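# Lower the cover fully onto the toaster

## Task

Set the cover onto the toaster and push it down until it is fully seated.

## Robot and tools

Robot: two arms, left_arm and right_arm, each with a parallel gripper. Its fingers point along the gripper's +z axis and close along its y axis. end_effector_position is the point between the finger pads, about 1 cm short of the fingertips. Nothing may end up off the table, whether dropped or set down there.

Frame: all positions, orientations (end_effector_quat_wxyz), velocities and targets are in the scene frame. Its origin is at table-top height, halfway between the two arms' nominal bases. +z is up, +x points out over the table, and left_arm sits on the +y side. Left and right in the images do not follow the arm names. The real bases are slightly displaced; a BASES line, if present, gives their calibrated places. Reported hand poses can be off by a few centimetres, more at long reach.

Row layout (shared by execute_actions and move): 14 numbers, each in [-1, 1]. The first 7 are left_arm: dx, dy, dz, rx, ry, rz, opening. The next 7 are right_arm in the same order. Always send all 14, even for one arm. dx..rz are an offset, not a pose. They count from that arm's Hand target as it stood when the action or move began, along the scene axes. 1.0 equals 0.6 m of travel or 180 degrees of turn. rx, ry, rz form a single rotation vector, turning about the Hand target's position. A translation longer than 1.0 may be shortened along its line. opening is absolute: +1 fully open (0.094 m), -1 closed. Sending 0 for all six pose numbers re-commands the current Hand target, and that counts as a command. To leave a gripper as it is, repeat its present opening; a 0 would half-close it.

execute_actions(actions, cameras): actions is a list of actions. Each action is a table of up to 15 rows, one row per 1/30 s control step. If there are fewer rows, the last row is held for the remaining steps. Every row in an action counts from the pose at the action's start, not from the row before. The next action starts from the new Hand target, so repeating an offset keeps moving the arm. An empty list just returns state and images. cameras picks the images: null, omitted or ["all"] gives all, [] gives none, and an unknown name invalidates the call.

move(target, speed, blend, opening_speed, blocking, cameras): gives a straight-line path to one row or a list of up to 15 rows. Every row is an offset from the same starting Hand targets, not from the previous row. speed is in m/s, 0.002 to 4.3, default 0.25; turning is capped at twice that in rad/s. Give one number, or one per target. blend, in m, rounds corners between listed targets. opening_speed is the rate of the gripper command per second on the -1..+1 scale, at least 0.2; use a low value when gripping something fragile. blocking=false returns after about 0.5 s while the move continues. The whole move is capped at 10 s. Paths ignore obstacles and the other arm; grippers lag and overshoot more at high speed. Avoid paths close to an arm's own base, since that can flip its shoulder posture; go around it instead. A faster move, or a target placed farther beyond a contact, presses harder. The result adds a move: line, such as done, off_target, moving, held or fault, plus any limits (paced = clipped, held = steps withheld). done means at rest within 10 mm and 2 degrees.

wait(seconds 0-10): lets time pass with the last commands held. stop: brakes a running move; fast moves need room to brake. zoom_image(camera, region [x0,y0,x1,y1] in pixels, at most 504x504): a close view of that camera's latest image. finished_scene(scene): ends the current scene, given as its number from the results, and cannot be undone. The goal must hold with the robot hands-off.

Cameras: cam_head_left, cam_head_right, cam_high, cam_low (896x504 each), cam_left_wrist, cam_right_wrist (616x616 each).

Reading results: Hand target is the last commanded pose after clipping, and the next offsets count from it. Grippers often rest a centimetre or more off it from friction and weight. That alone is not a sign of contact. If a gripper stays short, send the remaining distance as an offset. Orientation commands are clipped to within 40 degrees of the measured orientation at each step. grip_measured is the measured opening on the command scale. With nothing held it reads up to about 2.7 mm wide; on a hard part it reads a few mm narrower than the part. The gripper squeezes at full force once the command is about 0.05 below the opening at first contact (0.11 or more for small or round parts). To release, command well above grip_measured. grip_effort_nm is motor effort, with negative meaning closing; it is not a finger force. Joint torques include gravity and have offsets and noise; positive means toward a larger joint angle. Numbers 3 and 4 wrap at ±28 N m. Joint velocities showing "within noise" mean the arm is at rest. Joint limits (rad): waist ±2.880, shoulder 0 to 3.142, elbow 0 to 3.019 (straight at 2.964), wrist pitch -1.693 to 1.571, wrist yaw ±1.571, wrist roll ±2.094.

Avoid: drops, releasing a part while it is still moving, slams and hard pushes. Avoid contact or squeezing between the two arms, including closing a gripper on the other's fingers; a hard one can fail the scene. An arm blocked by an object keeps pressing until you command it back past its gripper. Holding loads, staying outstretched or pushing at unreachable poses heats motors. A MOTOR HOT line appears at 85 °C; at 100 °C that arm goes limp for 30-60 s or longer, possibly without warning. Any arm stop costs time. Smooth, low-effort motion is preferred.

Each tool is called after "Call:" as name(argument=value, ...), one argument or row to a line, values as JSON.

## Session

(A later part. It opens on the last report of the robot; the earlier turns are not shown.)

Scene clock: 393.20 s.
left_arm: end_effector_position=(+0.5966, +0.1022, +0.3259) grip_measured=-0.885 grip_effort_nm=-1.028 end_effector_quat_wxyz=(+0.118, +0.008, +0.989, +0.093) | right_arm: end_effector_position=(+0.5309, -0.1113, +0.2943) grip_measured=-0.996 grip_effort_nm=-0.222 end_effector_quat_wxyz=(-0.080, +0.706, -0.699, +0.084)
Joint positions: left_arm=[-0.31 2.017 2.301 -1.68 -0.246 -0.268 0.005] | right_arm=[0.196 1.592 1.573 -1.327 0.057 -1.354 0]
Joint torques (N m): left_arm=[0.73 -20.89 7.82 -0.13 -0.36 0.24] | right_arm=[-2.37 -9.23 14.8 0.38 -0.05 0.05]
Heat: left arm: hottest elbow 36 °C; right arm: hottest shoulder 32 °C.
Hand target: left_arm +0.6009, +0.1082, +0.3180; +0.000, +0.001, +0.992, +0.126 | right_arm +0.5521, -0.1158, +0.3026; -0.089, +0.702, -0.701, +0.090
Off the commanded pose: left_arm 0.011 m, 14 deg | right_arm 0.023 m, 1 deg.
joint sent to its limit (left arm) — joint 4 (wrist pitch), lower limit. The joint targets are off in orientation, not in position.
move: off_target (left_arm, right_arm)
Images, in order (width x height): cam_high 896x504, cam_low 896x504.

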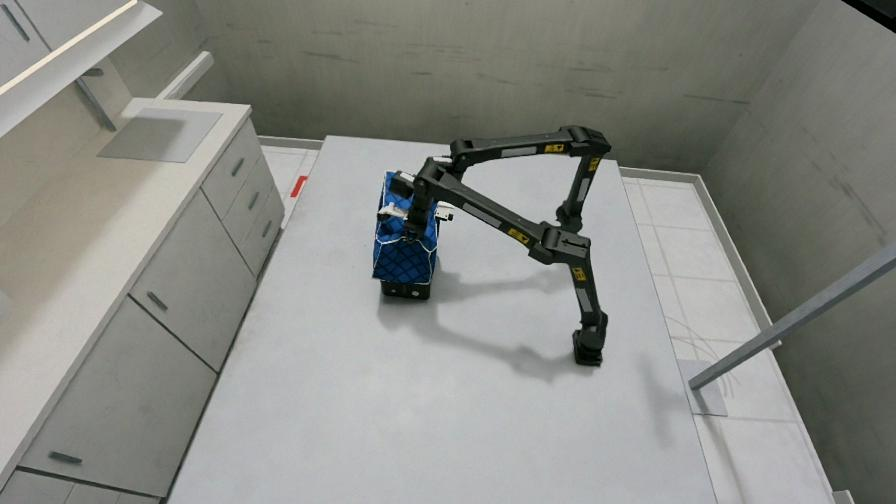

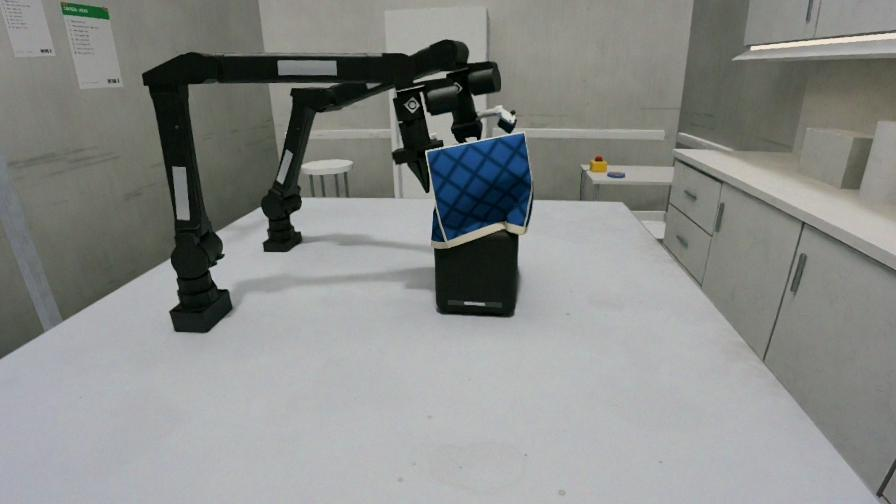

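Call:
move(
  target=[0.02,0,-0.1,0,0,0,-1,0.01,0,0,0,0,0,-1],
  speed=0.1,
)

Call:
zoom_image(
  camera="cam_low",
  region=[380, 100, 560, 330],
)

Call:
zoom_image(
  camera="cam_high",
  region=[340, 150, 480, 310],
)

Scene clock: 398.13 s.
left_arm: end_effector_position=(+0.6085, +0.1030, +0.2783) grip_measured=-0.885 grip_effort_nm=-1.018 end_effector_quat_wxyz=(+0.081, +0.009, +0.991, +0.104) | right_arm: end_effector_position=(+0.5356, -0.1099, +0.2896) grip_measured=-0.996 grip_effort_nm=-0.227 end_effector_quat_wxyz=(-0.076, +0.707, -0.699, +0.080)
Joint positions: left_arm=[-0.304 2.092 2.301 -1.681 -0.246 -0.268 0.005] | right_arm=[0.196 1.613 1.587 -1.331 0.055 -1.355 0]
Joint torques (N m): left_arm=[0.44 -21.07 7.23 -0.1 -0.21 0.05] | right_arm=[-2.55 -10.05 15.21 0.43 -0.01 0.04]
Heat: left arm: hottest elbow 36 °C; right arm: hottest shoulder 32 °C.
Hand target: left_arm +0.6130, +0.1082, +0.2579; +0.000, +0.001, +0.992, +0.126 | right_arm +0.5581, -0.1157, +0.3027; -0.089, +0.702, -0.701, +0.090
Off the commanded pose: left_arm 0.021 m, 10 deg | right_arm 0.027 m, 2 deg.
joint sent to its limit (left arm) — joint 4 (wrist pitch), lower limit. The joint targets are off in orientation, not in position.
move: off_target (left_arm, right_arm)

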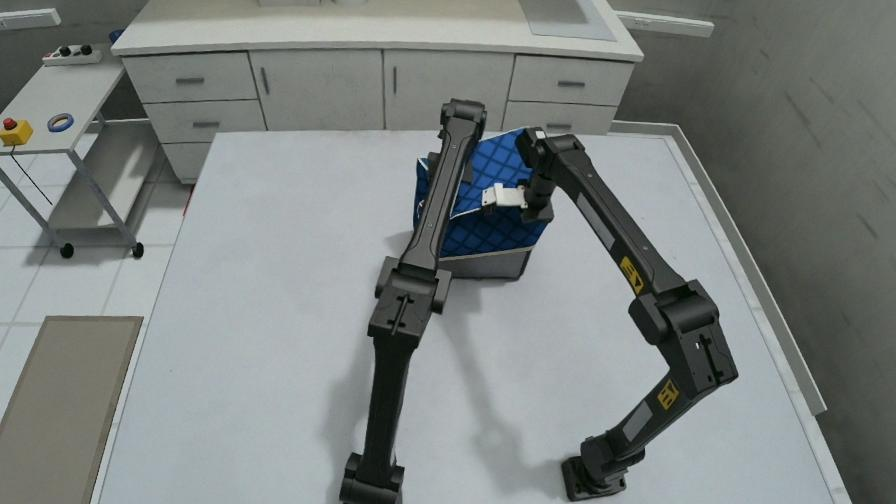

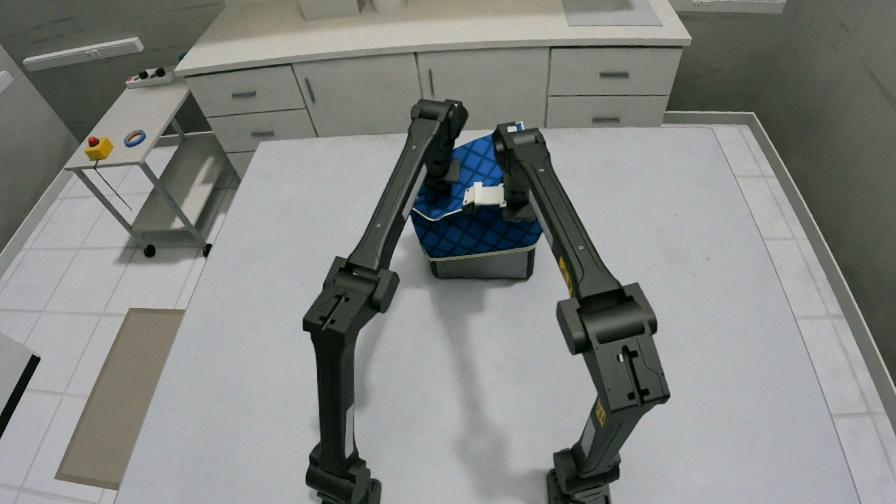

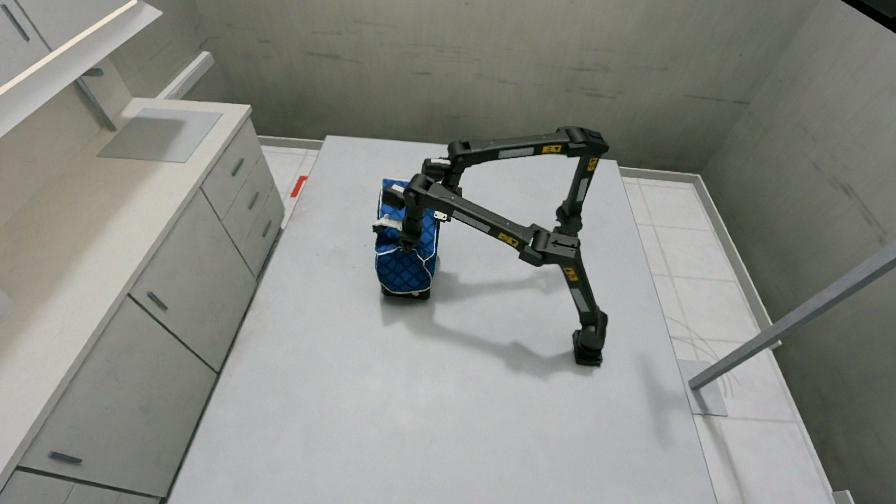

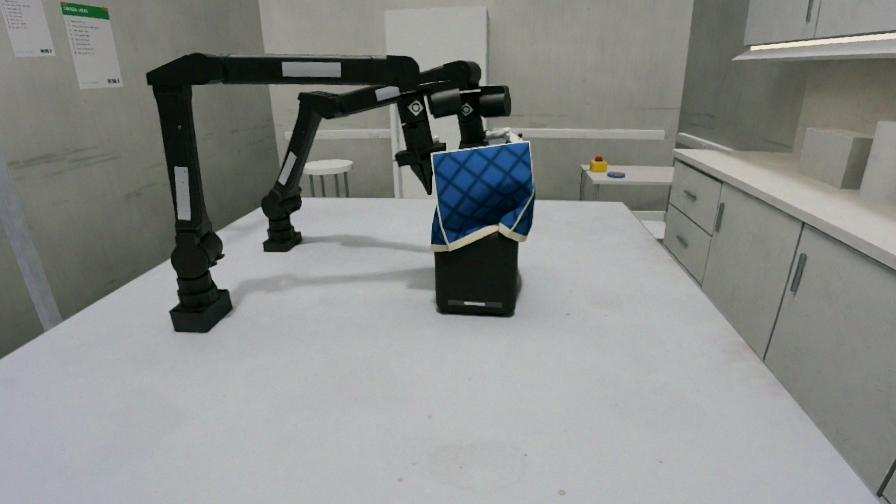

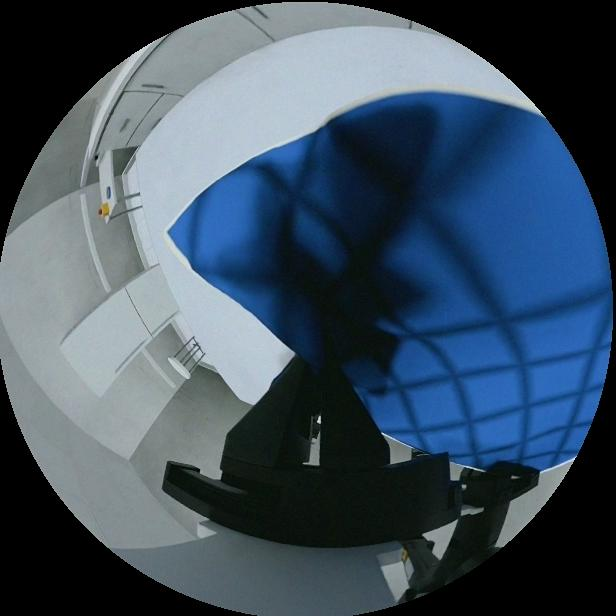

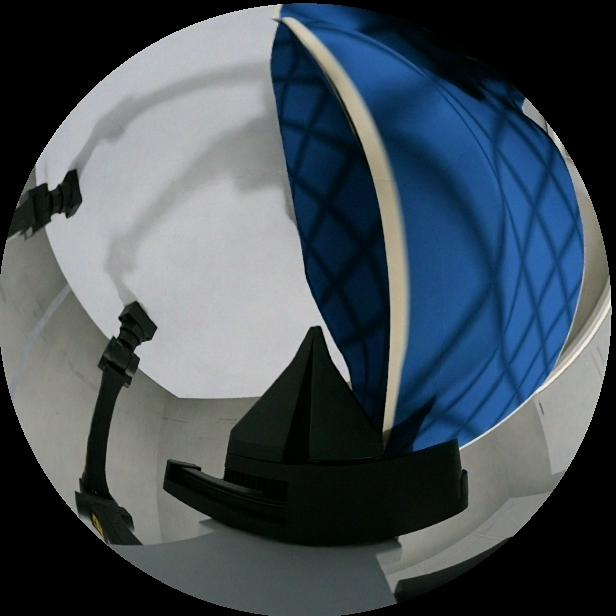

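Scaled by 2.191.

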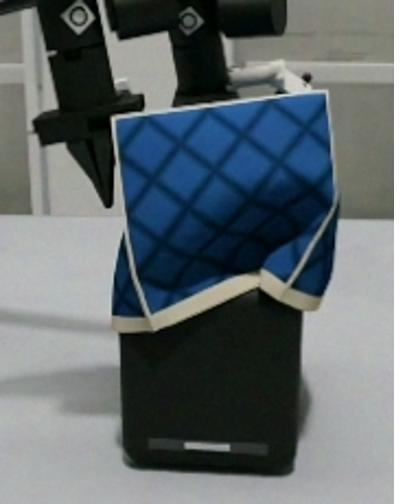

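Scaled by 3.150.

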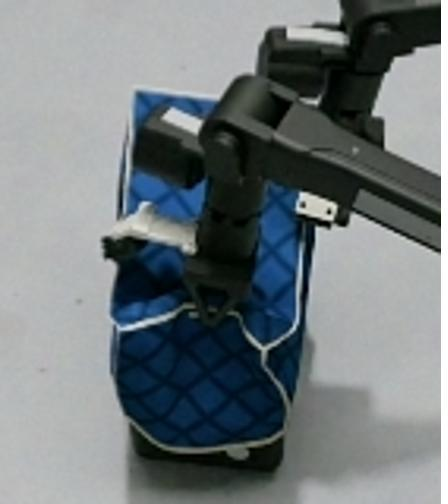

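Call:
move(
  target=[
    [0.0,0.02,-0.08,0,0,0,-1,-0.2,0,0.02,0,0,0,-1],
    [0.0,0.02,-0.08,0,0,0,-1,-0.2,0,0.2,0,0,-0.5,-1],
  ],
  speed=0.14,
)

Call:
zoom_image(
  camera="cam_low",
  region=[380, 100, 560, 330],
)

Call:
zoom_image(
  camera="cam_high",
  region=[340, 150, 480, 310],
)

Scene clock: 413.47 s.
left_arm: end_effector_position=(+0.6087, +0.1117, +0.2510) grip_measured=-0.885 grip_effort_nm=-1.033 end_effector_quat_wxyz=(+0.055, +0.006, +0.992, +0.112) | right_arm: end_effector_position=(+0.4358, -0.1226, +0.3913) grip_measured=-0.996 grip_effort_nm=-0.227 end_effector_quat_wxyz=(+0.092, -0.025, +0.990, -0.103)
Joint positions: left_arm=[-0.291 2.117 2.272 -1.681 -0.246 -0.269 0.005] | right_arm=[0.297 1.431 1.647 -1.671 0.253 0.269 0]
Joint torques (N m): left_arm=[0.97 -19.02 6.32 -0.21 -0.12 0.02] | right_arm=[-0.15 -10.4 14.32 0.09 0.1 0.33]
Heat: left arm: hottest elbow 35 °C; right arm: hottest elbow 35 °C.
Hand target: left_arm +0.6129, +0.1201, +0.2100; +0.000, +0.001, +0.992, +0.126 | right_arm +0.4382, -0.1158, +0.4226; -0.001, -0.001, +0.992, -0.126
Off the commanded pose: left_arm 0.042 m, 7 deg | right_arm 0.032 m, 11 deg.
joint sent to its limit (left arm) — joint 4 (wrist pitch), lower limit. The joint targets still meet the commanded pose.
joint sent to its limit (right arm) — joint 4 (wrist pitch), lower limit. The joint targets are off in orientation, not in position.
move: off_target (left_arm, right_arm)

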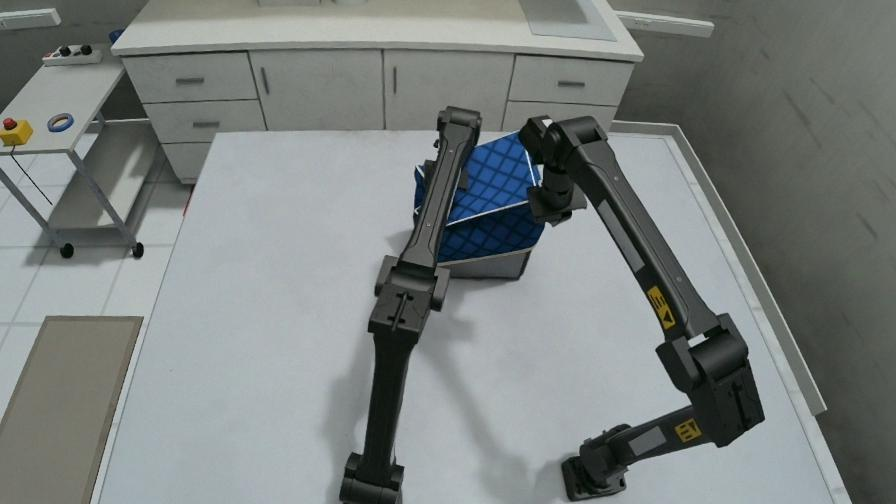

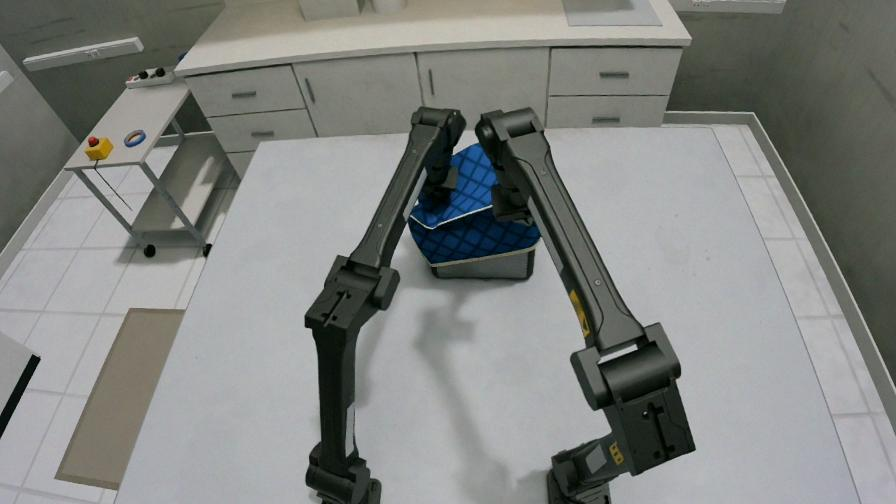

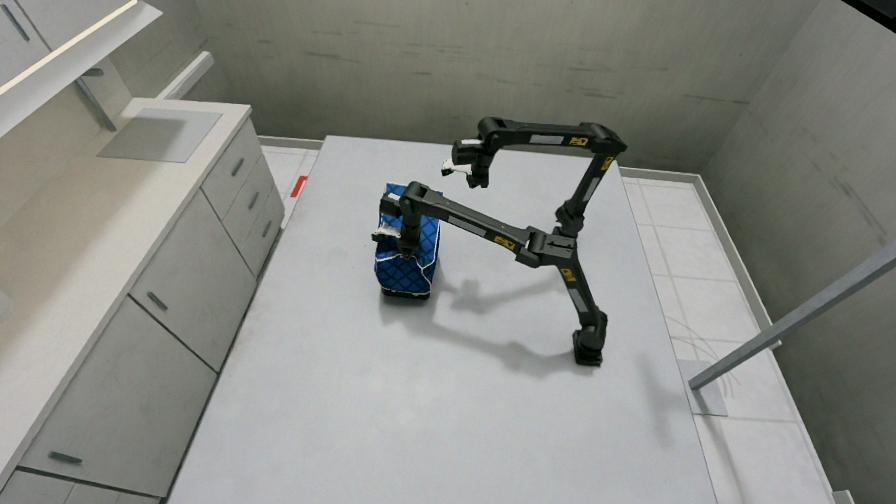

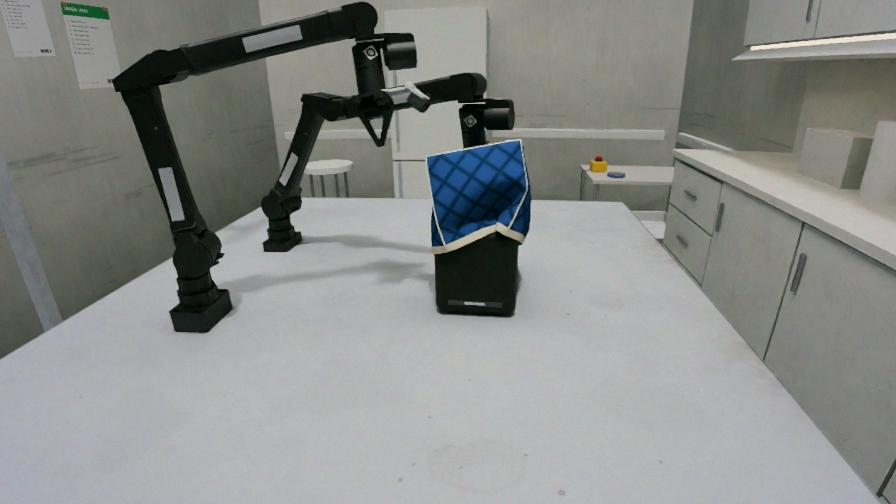

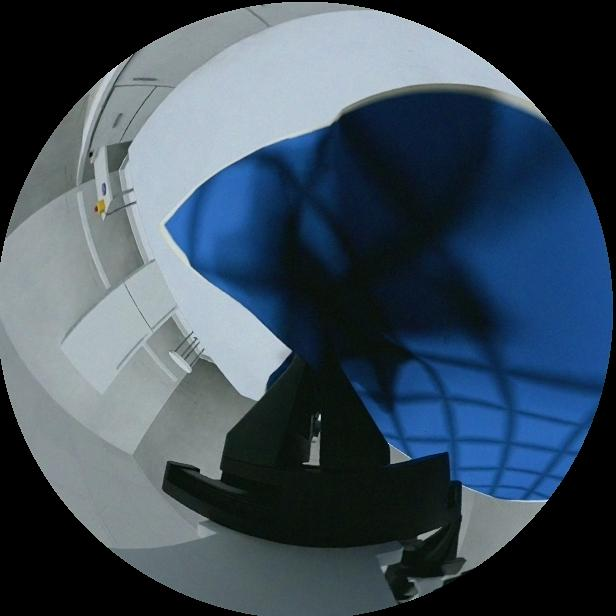

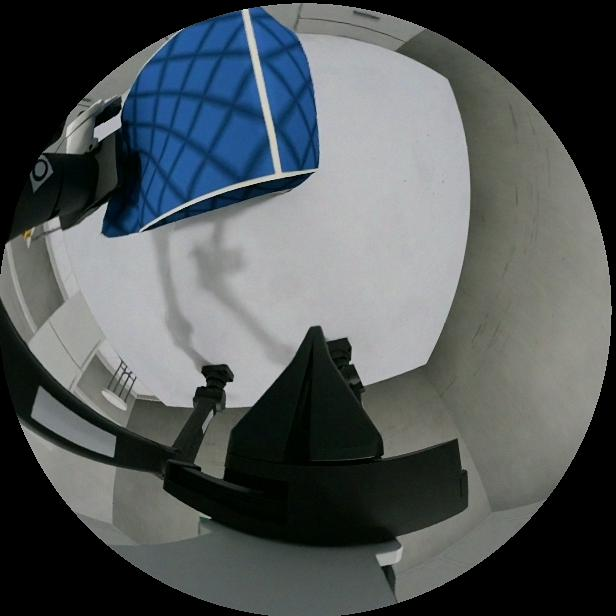

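Scaled by 2.191.

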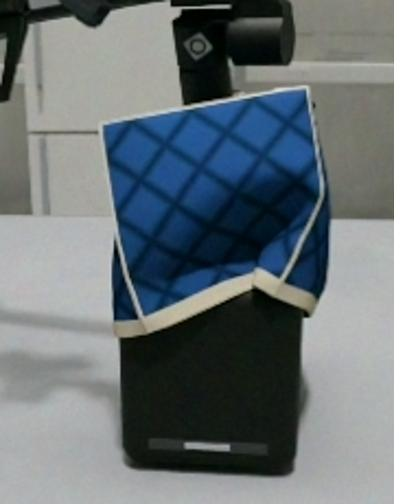

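Scaled by 3.150.

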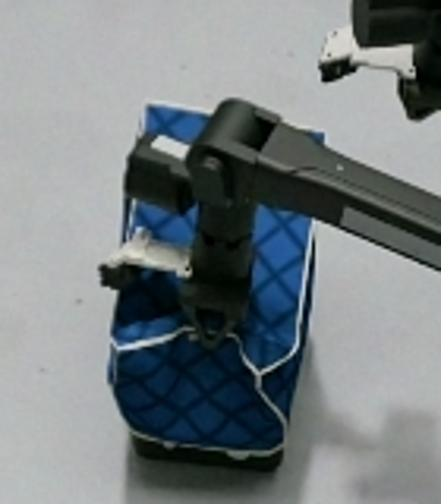

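Call:
move(
  target=[
    [0,0,0,0,0,0,-1,0,-0.24,0.02,0.25,0,0,1],
    [0,0,0,0,0,0,-1,0.26,-0.2,0.0,0.25,0,0,1],
  ],
  speed=0.15,
)

Call:
zoom_image(
  camera="cam_low",
  region=[380, 60, 560, 330],
)

Scene clock: 426.17 s.
left_arm: end_effector_position=(+0.6083, +0.1121, +0.2499) grip_measured=-0.885 grip_effort_nm=-1.023 end_effector_quat_wxyz=(+0.054, +0.005, +0.992, +0.112) | right_arm: end_effector_position=(+0.5823, -0.2410, +0.4108) grip_measured=+0.998 grip_effort_nm=0.090 end_effector_quat_wxyz=(+0.117, +0.035, +0.959, +0.257)
Joint positions: left_arm=[-0.291 2.117 2.269 -1.681 -0.246 -0.27 0.005] | right_arm=[-0.221 1.764 2.044 -1.674 -0.548 -0.06 0.094]
Joint torques (N m): left_arm=[0.85 -18.73 6.41 -0.24 -0.11 0] | right_arm=[-0.15 -12.22 14.23 0.27 -0.49 0.24]
Heat: left arm: hottest elbow 35 °C; right arm: hottest elbow 35 °C.
Hand target: left_arm +0.6129, +0.1202, +0.2099; +0.000, +0.001, +0.992, +0.126 | right_arm +0.5942, -0.2359, +0.4224; -0.001, -0.001, +0.965, +0.263
Off the commanded pose: left_arm 0.041 m, 6 deg | right_arm 0.017 m, 14 deg.
joint sent to its limit (left arm) — joint 4 (wrist pitch), lower limit. The joint targets still meet the commanded pose.
joint sent to its limit (right arm) — joint 4 (wrist pitch), lower limit. The joint targets are off in orientation, not in position.
move: off_target (left_arm, right_arm)

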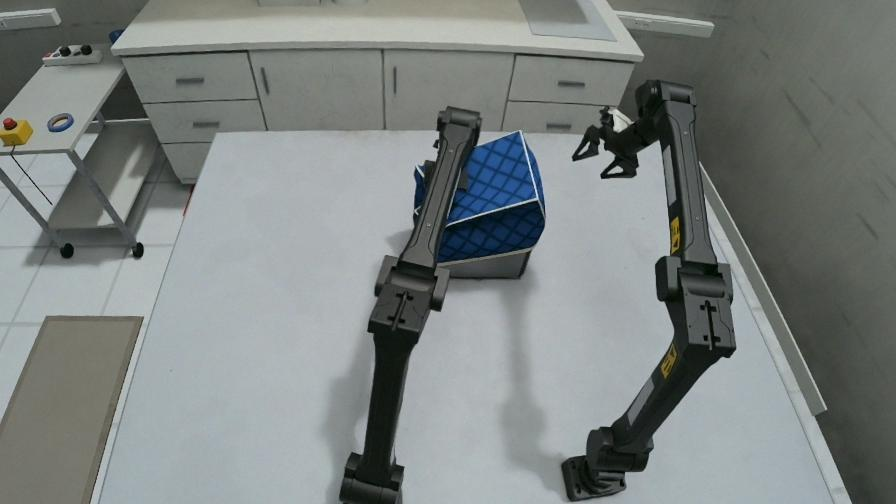

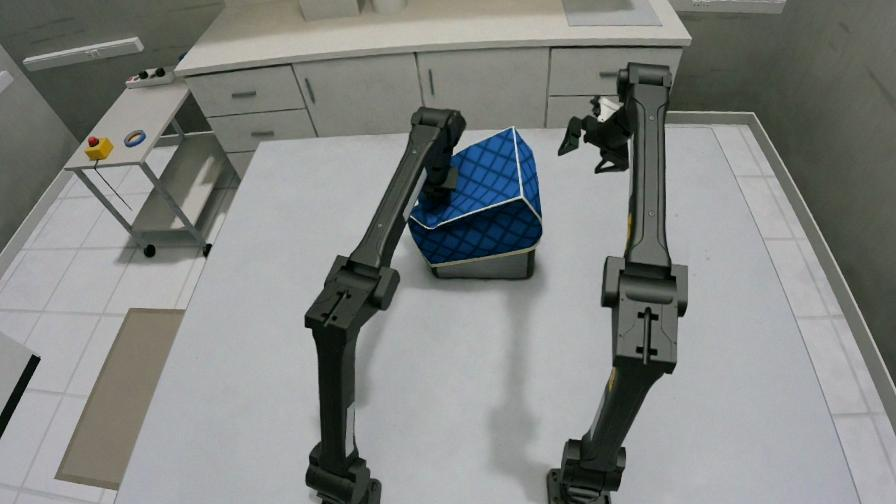

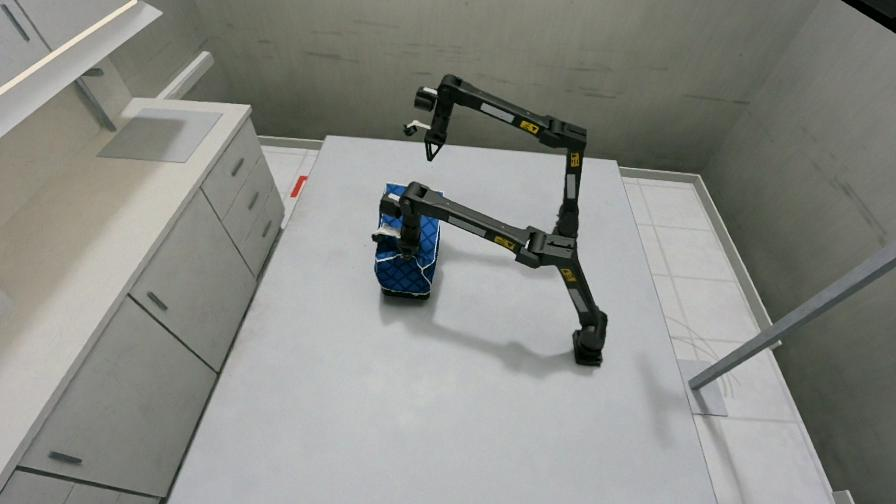

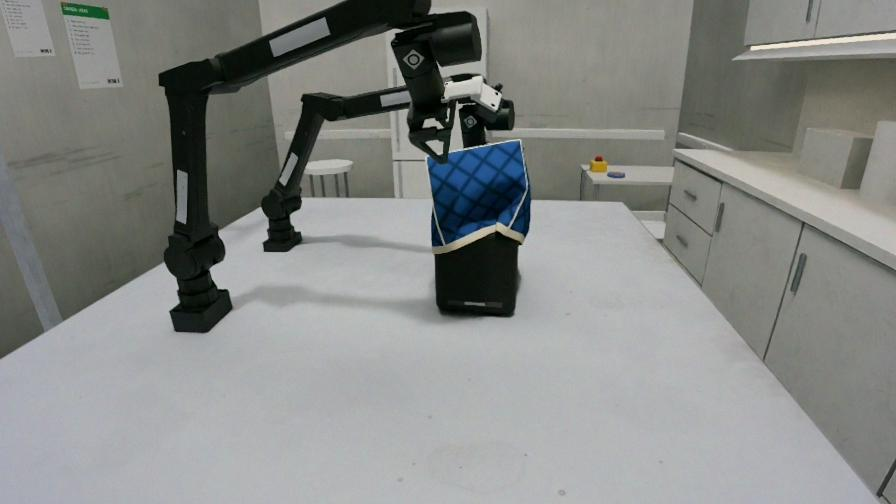

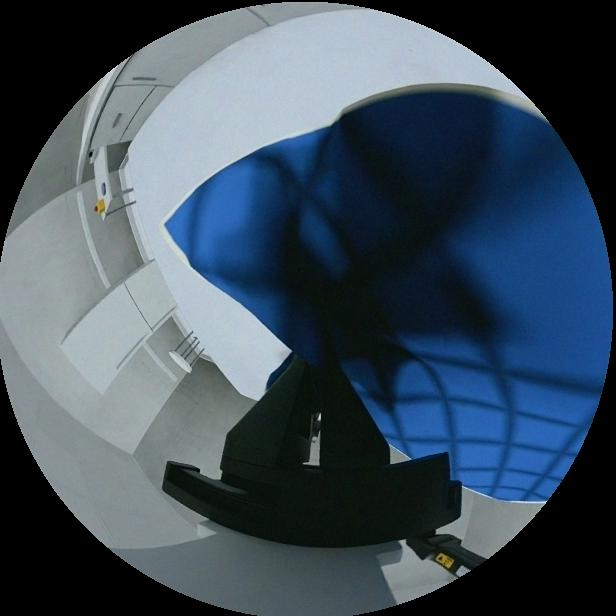

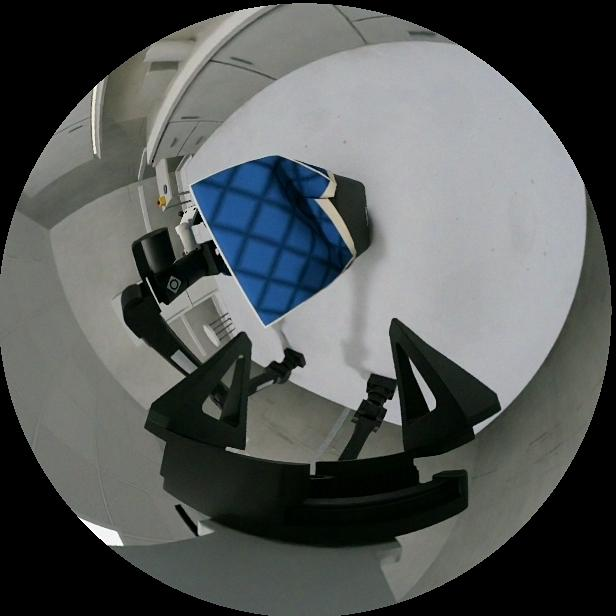

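Scaled by 1.867.

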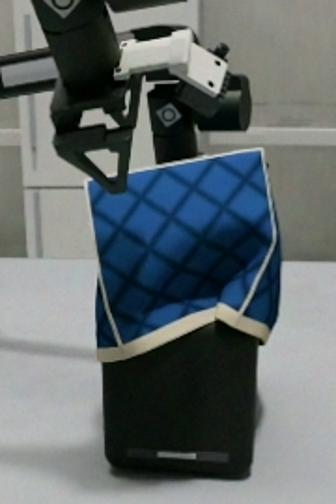

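Call:
move(
  target=[0,0,0,0,0,0,-1,0.01,0.15,-0.16,0,0,0,1],
  speed=0.12,
)

Call:
zoom_image(
  camera="cam_low",
  region=[380, 60, 560, 330],
)

Call:
zoom_image(
  camera="cam_head_right",
  region=[380, 60, 660, 300],
)

Scene clock: 432.37 s.
left_arm: end_effector_position=(+0.6098, +0.1151, +0.2445) grip_measured=-0.885 grip_effort_nm=-1.023 end_effector_quat_wxyz=(+0.050, +0.004, +0.992, +0.113) | right_arm: end_effector_position=(+0.5972, -0.1552, +0.3515) grip_measured=+0.998 grip_effort_nm=0.085 end_effector_quat_wxyz=(+0.040, -0.005, +0.964, +0.263)
Joint positions: left_arm=[-0.286 2.125 2.269 -1.681 -0.246 -0.27 0.005] | right_arm=[-0.067 1.86 2.032 -1.674 -0.535 -0.02 0.094]
Joint torques (N m): left_arm=[0.62 -20.19 6.58 -0.31 -0.13 0.02] | right_arm=[0.5 -12.63 8.13 0.06 -0.24 0.25]
Heat: left arm: hottest shoulder 34 °C; right arm: hottest elbow 35 °C.
Hand target: left_arm +0.6129, +0.1202, +0.2099; +0.000, +0.001, +0.992, +0.126 | right_arm +0.6002, -0.1459, +0.3266; -0.001, -0.001, +0.965, +0.263
Off the commanded pose: left_arm 0.035 m, 6 deg | right_arm 0.027 m, 5 deg.
joint sent to its limit (left arm) — joint 4 (wrist pitch), lower limit. The joint targets still meet the commanded pose.
joint sent to its limit (right arm) — joint 4 (wrist pitch), lower limit. The joint targets still meet the commanded pose.
move: off_target (left_arm, right_arm)

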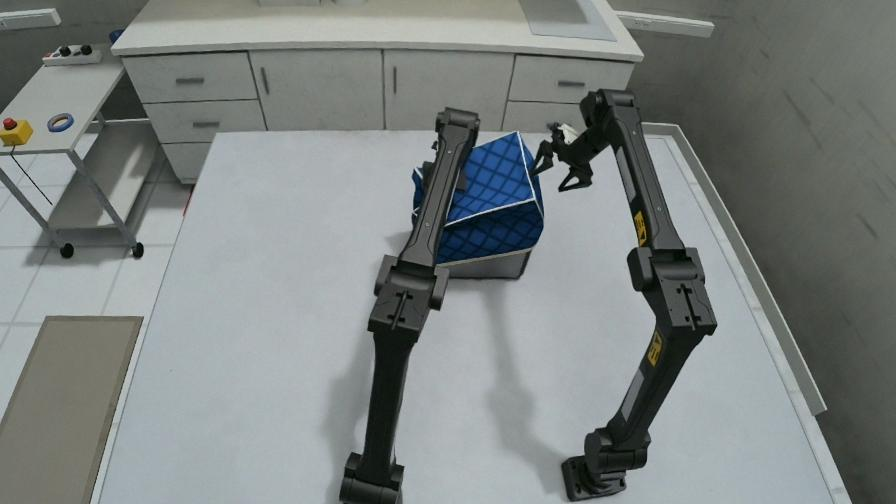

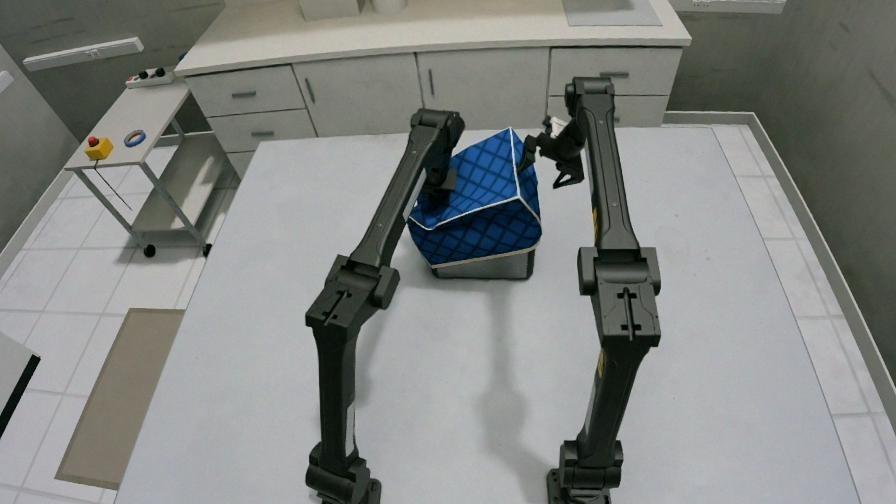

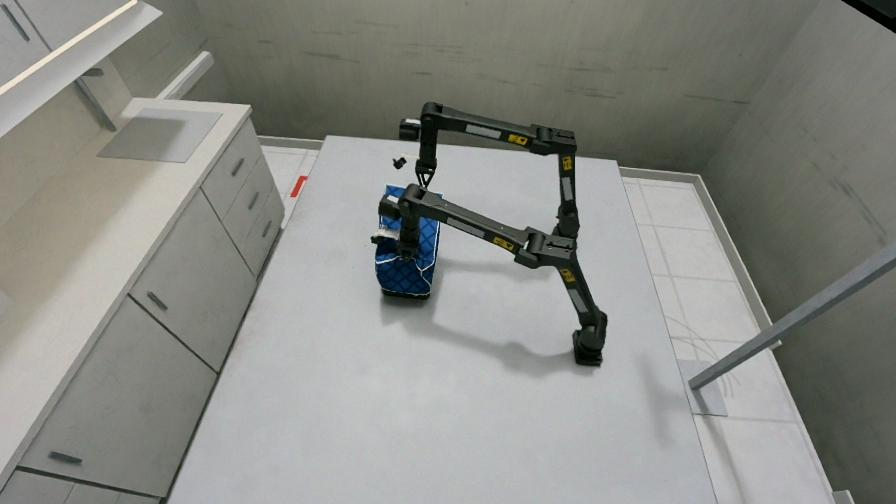

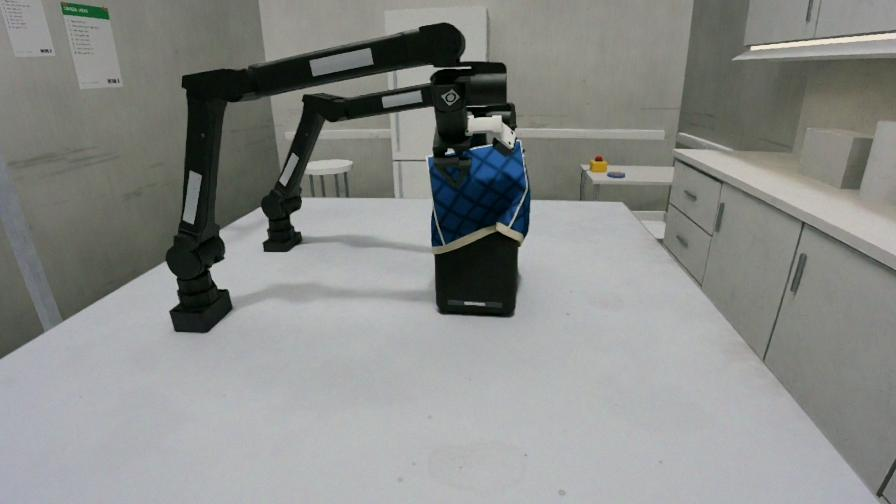

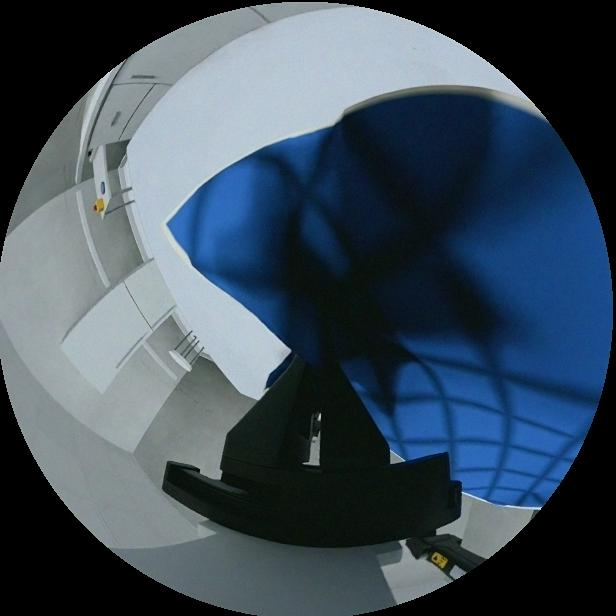

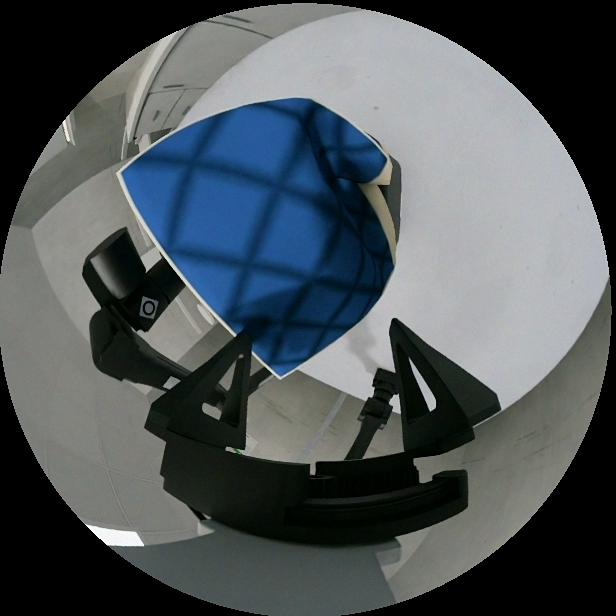

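Scaled by 1.867.

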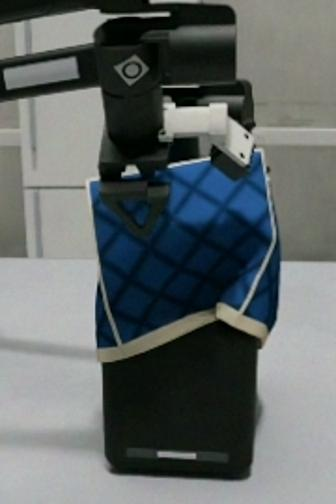

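Scaled by 1.800.

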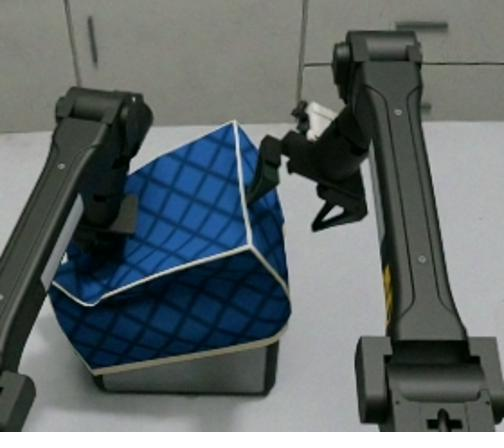

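Call:
move(
  target=[
    [0,0,0,0,0,0,-1,0.02,0.045,0.0,0,0,0,1],
    [0,0,0,0,0,0,-1,0.02,0.055,-0.03,0,0,0,1],
    [0,0,0,0,0,0,-1,0.02,0.055,-0.03,0,0,0,-1],
  ],
  speed=0.1,
  opening_speed=0.6,
)

Call:
zoom_image(
  camera="cam_head_right",
  region=[380, 60, 660, 300],
)

Scene clock: 441.97 s.
left_arm: end_effector_position=(+0.6099, +0.1154, +0.2440) grip_measured=-0.885 grip_effort_nm=-1.028 end_effector_quat_wxyz=(+0.049, +0.002, +0.993, +0.112) | right_arm: end_effector_position=(+0.6038, -0.1102, +0.3223) grip_measured=-0.899 grip_effort_nm=-0.979 end_effector_quat_wxyz=(+0.006, -0.009, +0.962, +0.271)
Joint positions: left_arm=[-0.284 2.126 2.269 -1.681 -0.242 -0.271 0.005] | right_arm=[0.006 1.913 2.032 -1.655 -0.548 0.034 0.005]
Joint torques (N m): left_arm=[0.38 -19.72 6.61 -0.21 -0.3 0.05] | right_arm=[-1.03 -13.74 10.13 0.43 0.29 0.21]
Heat: left arm: hottest elbow 34 °C; right arm: hottest elbow 35 °C.
Hand target: left_arm +0.6129, +0.1201, +0.2099; +0.000, +0.001, +0.992, +0.126 | right_arm +0.6122, -0.1129, +0.3085; -0.001, -0.001, +0.965, +0.263
Off the commanded pose: left_arm 0.035 m, 6 deg | right_arm 0.016 m, 2 deg.
joint sent to its limit (left arm) — joint 4 (wrist pitch), lower limit. The joint targets still meet the commanded pose.
move: off_target (left_arm, right_arm); target 3's new opening was sent with right_arm's hand 0.016 m and 1 deg from that target

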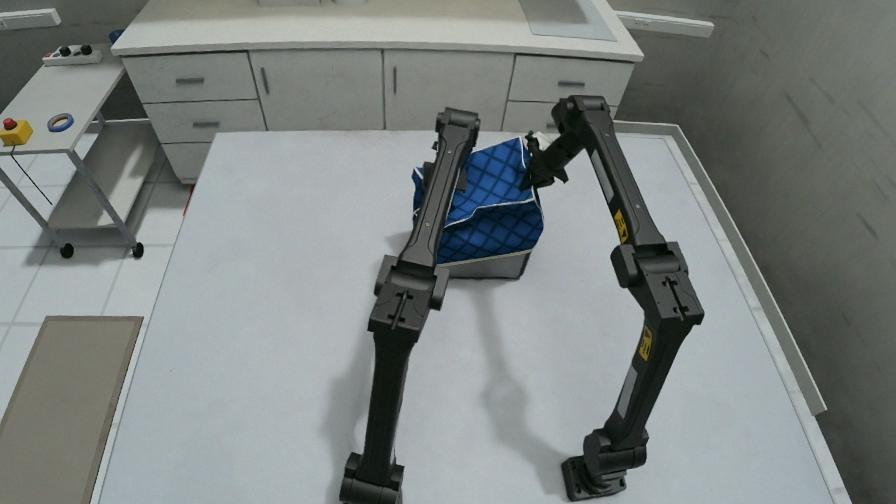

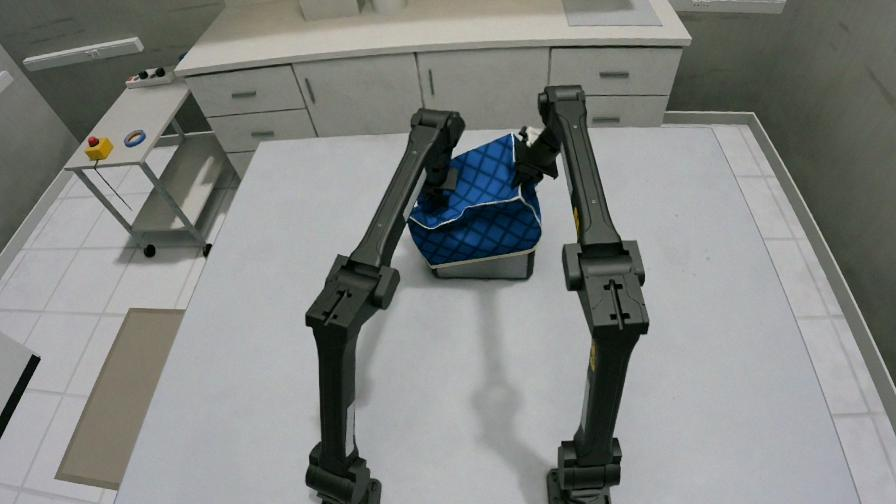

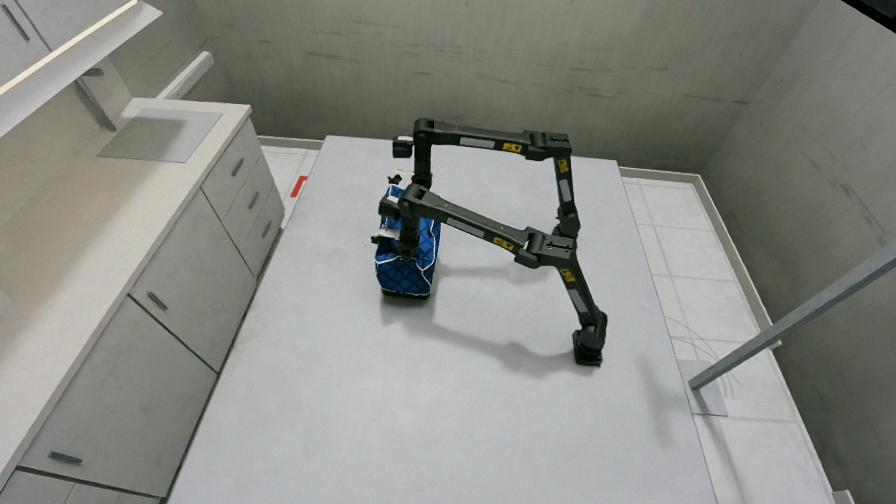

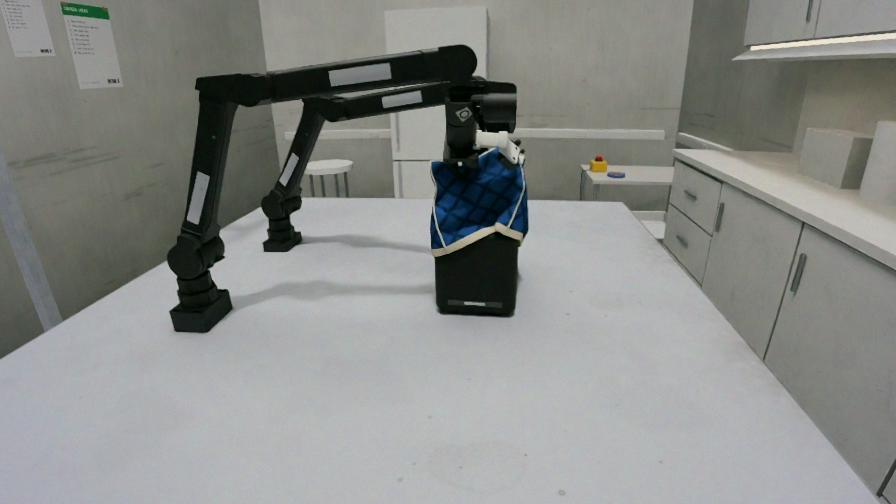

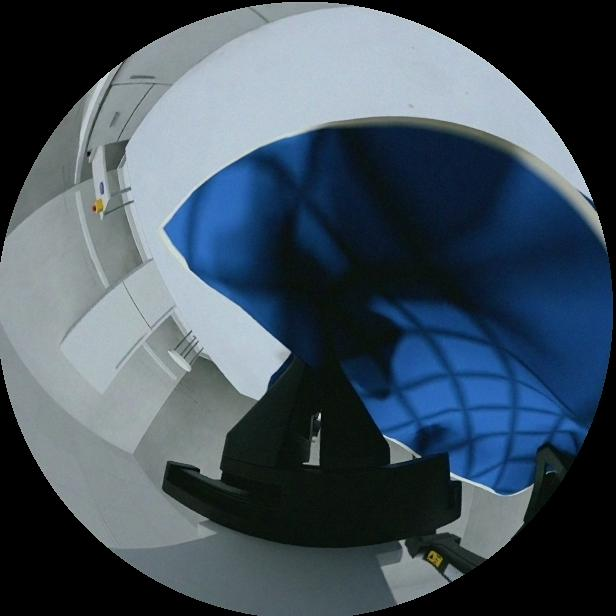

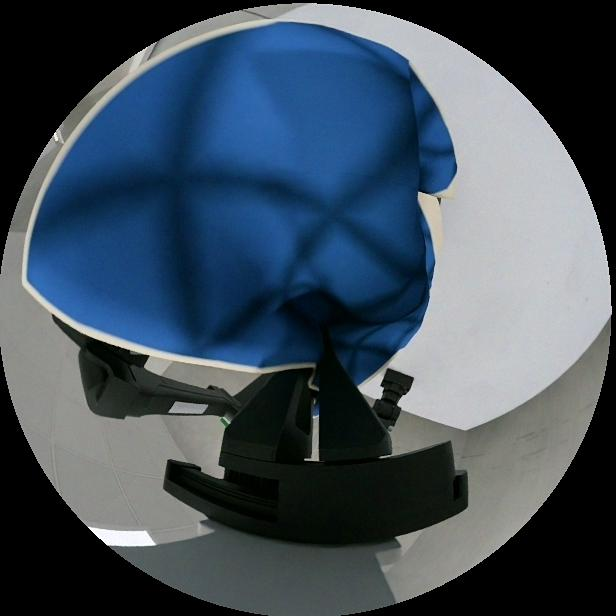

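Scaled by 1.800.

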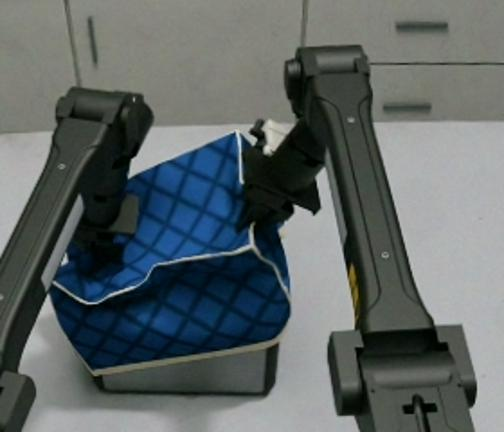

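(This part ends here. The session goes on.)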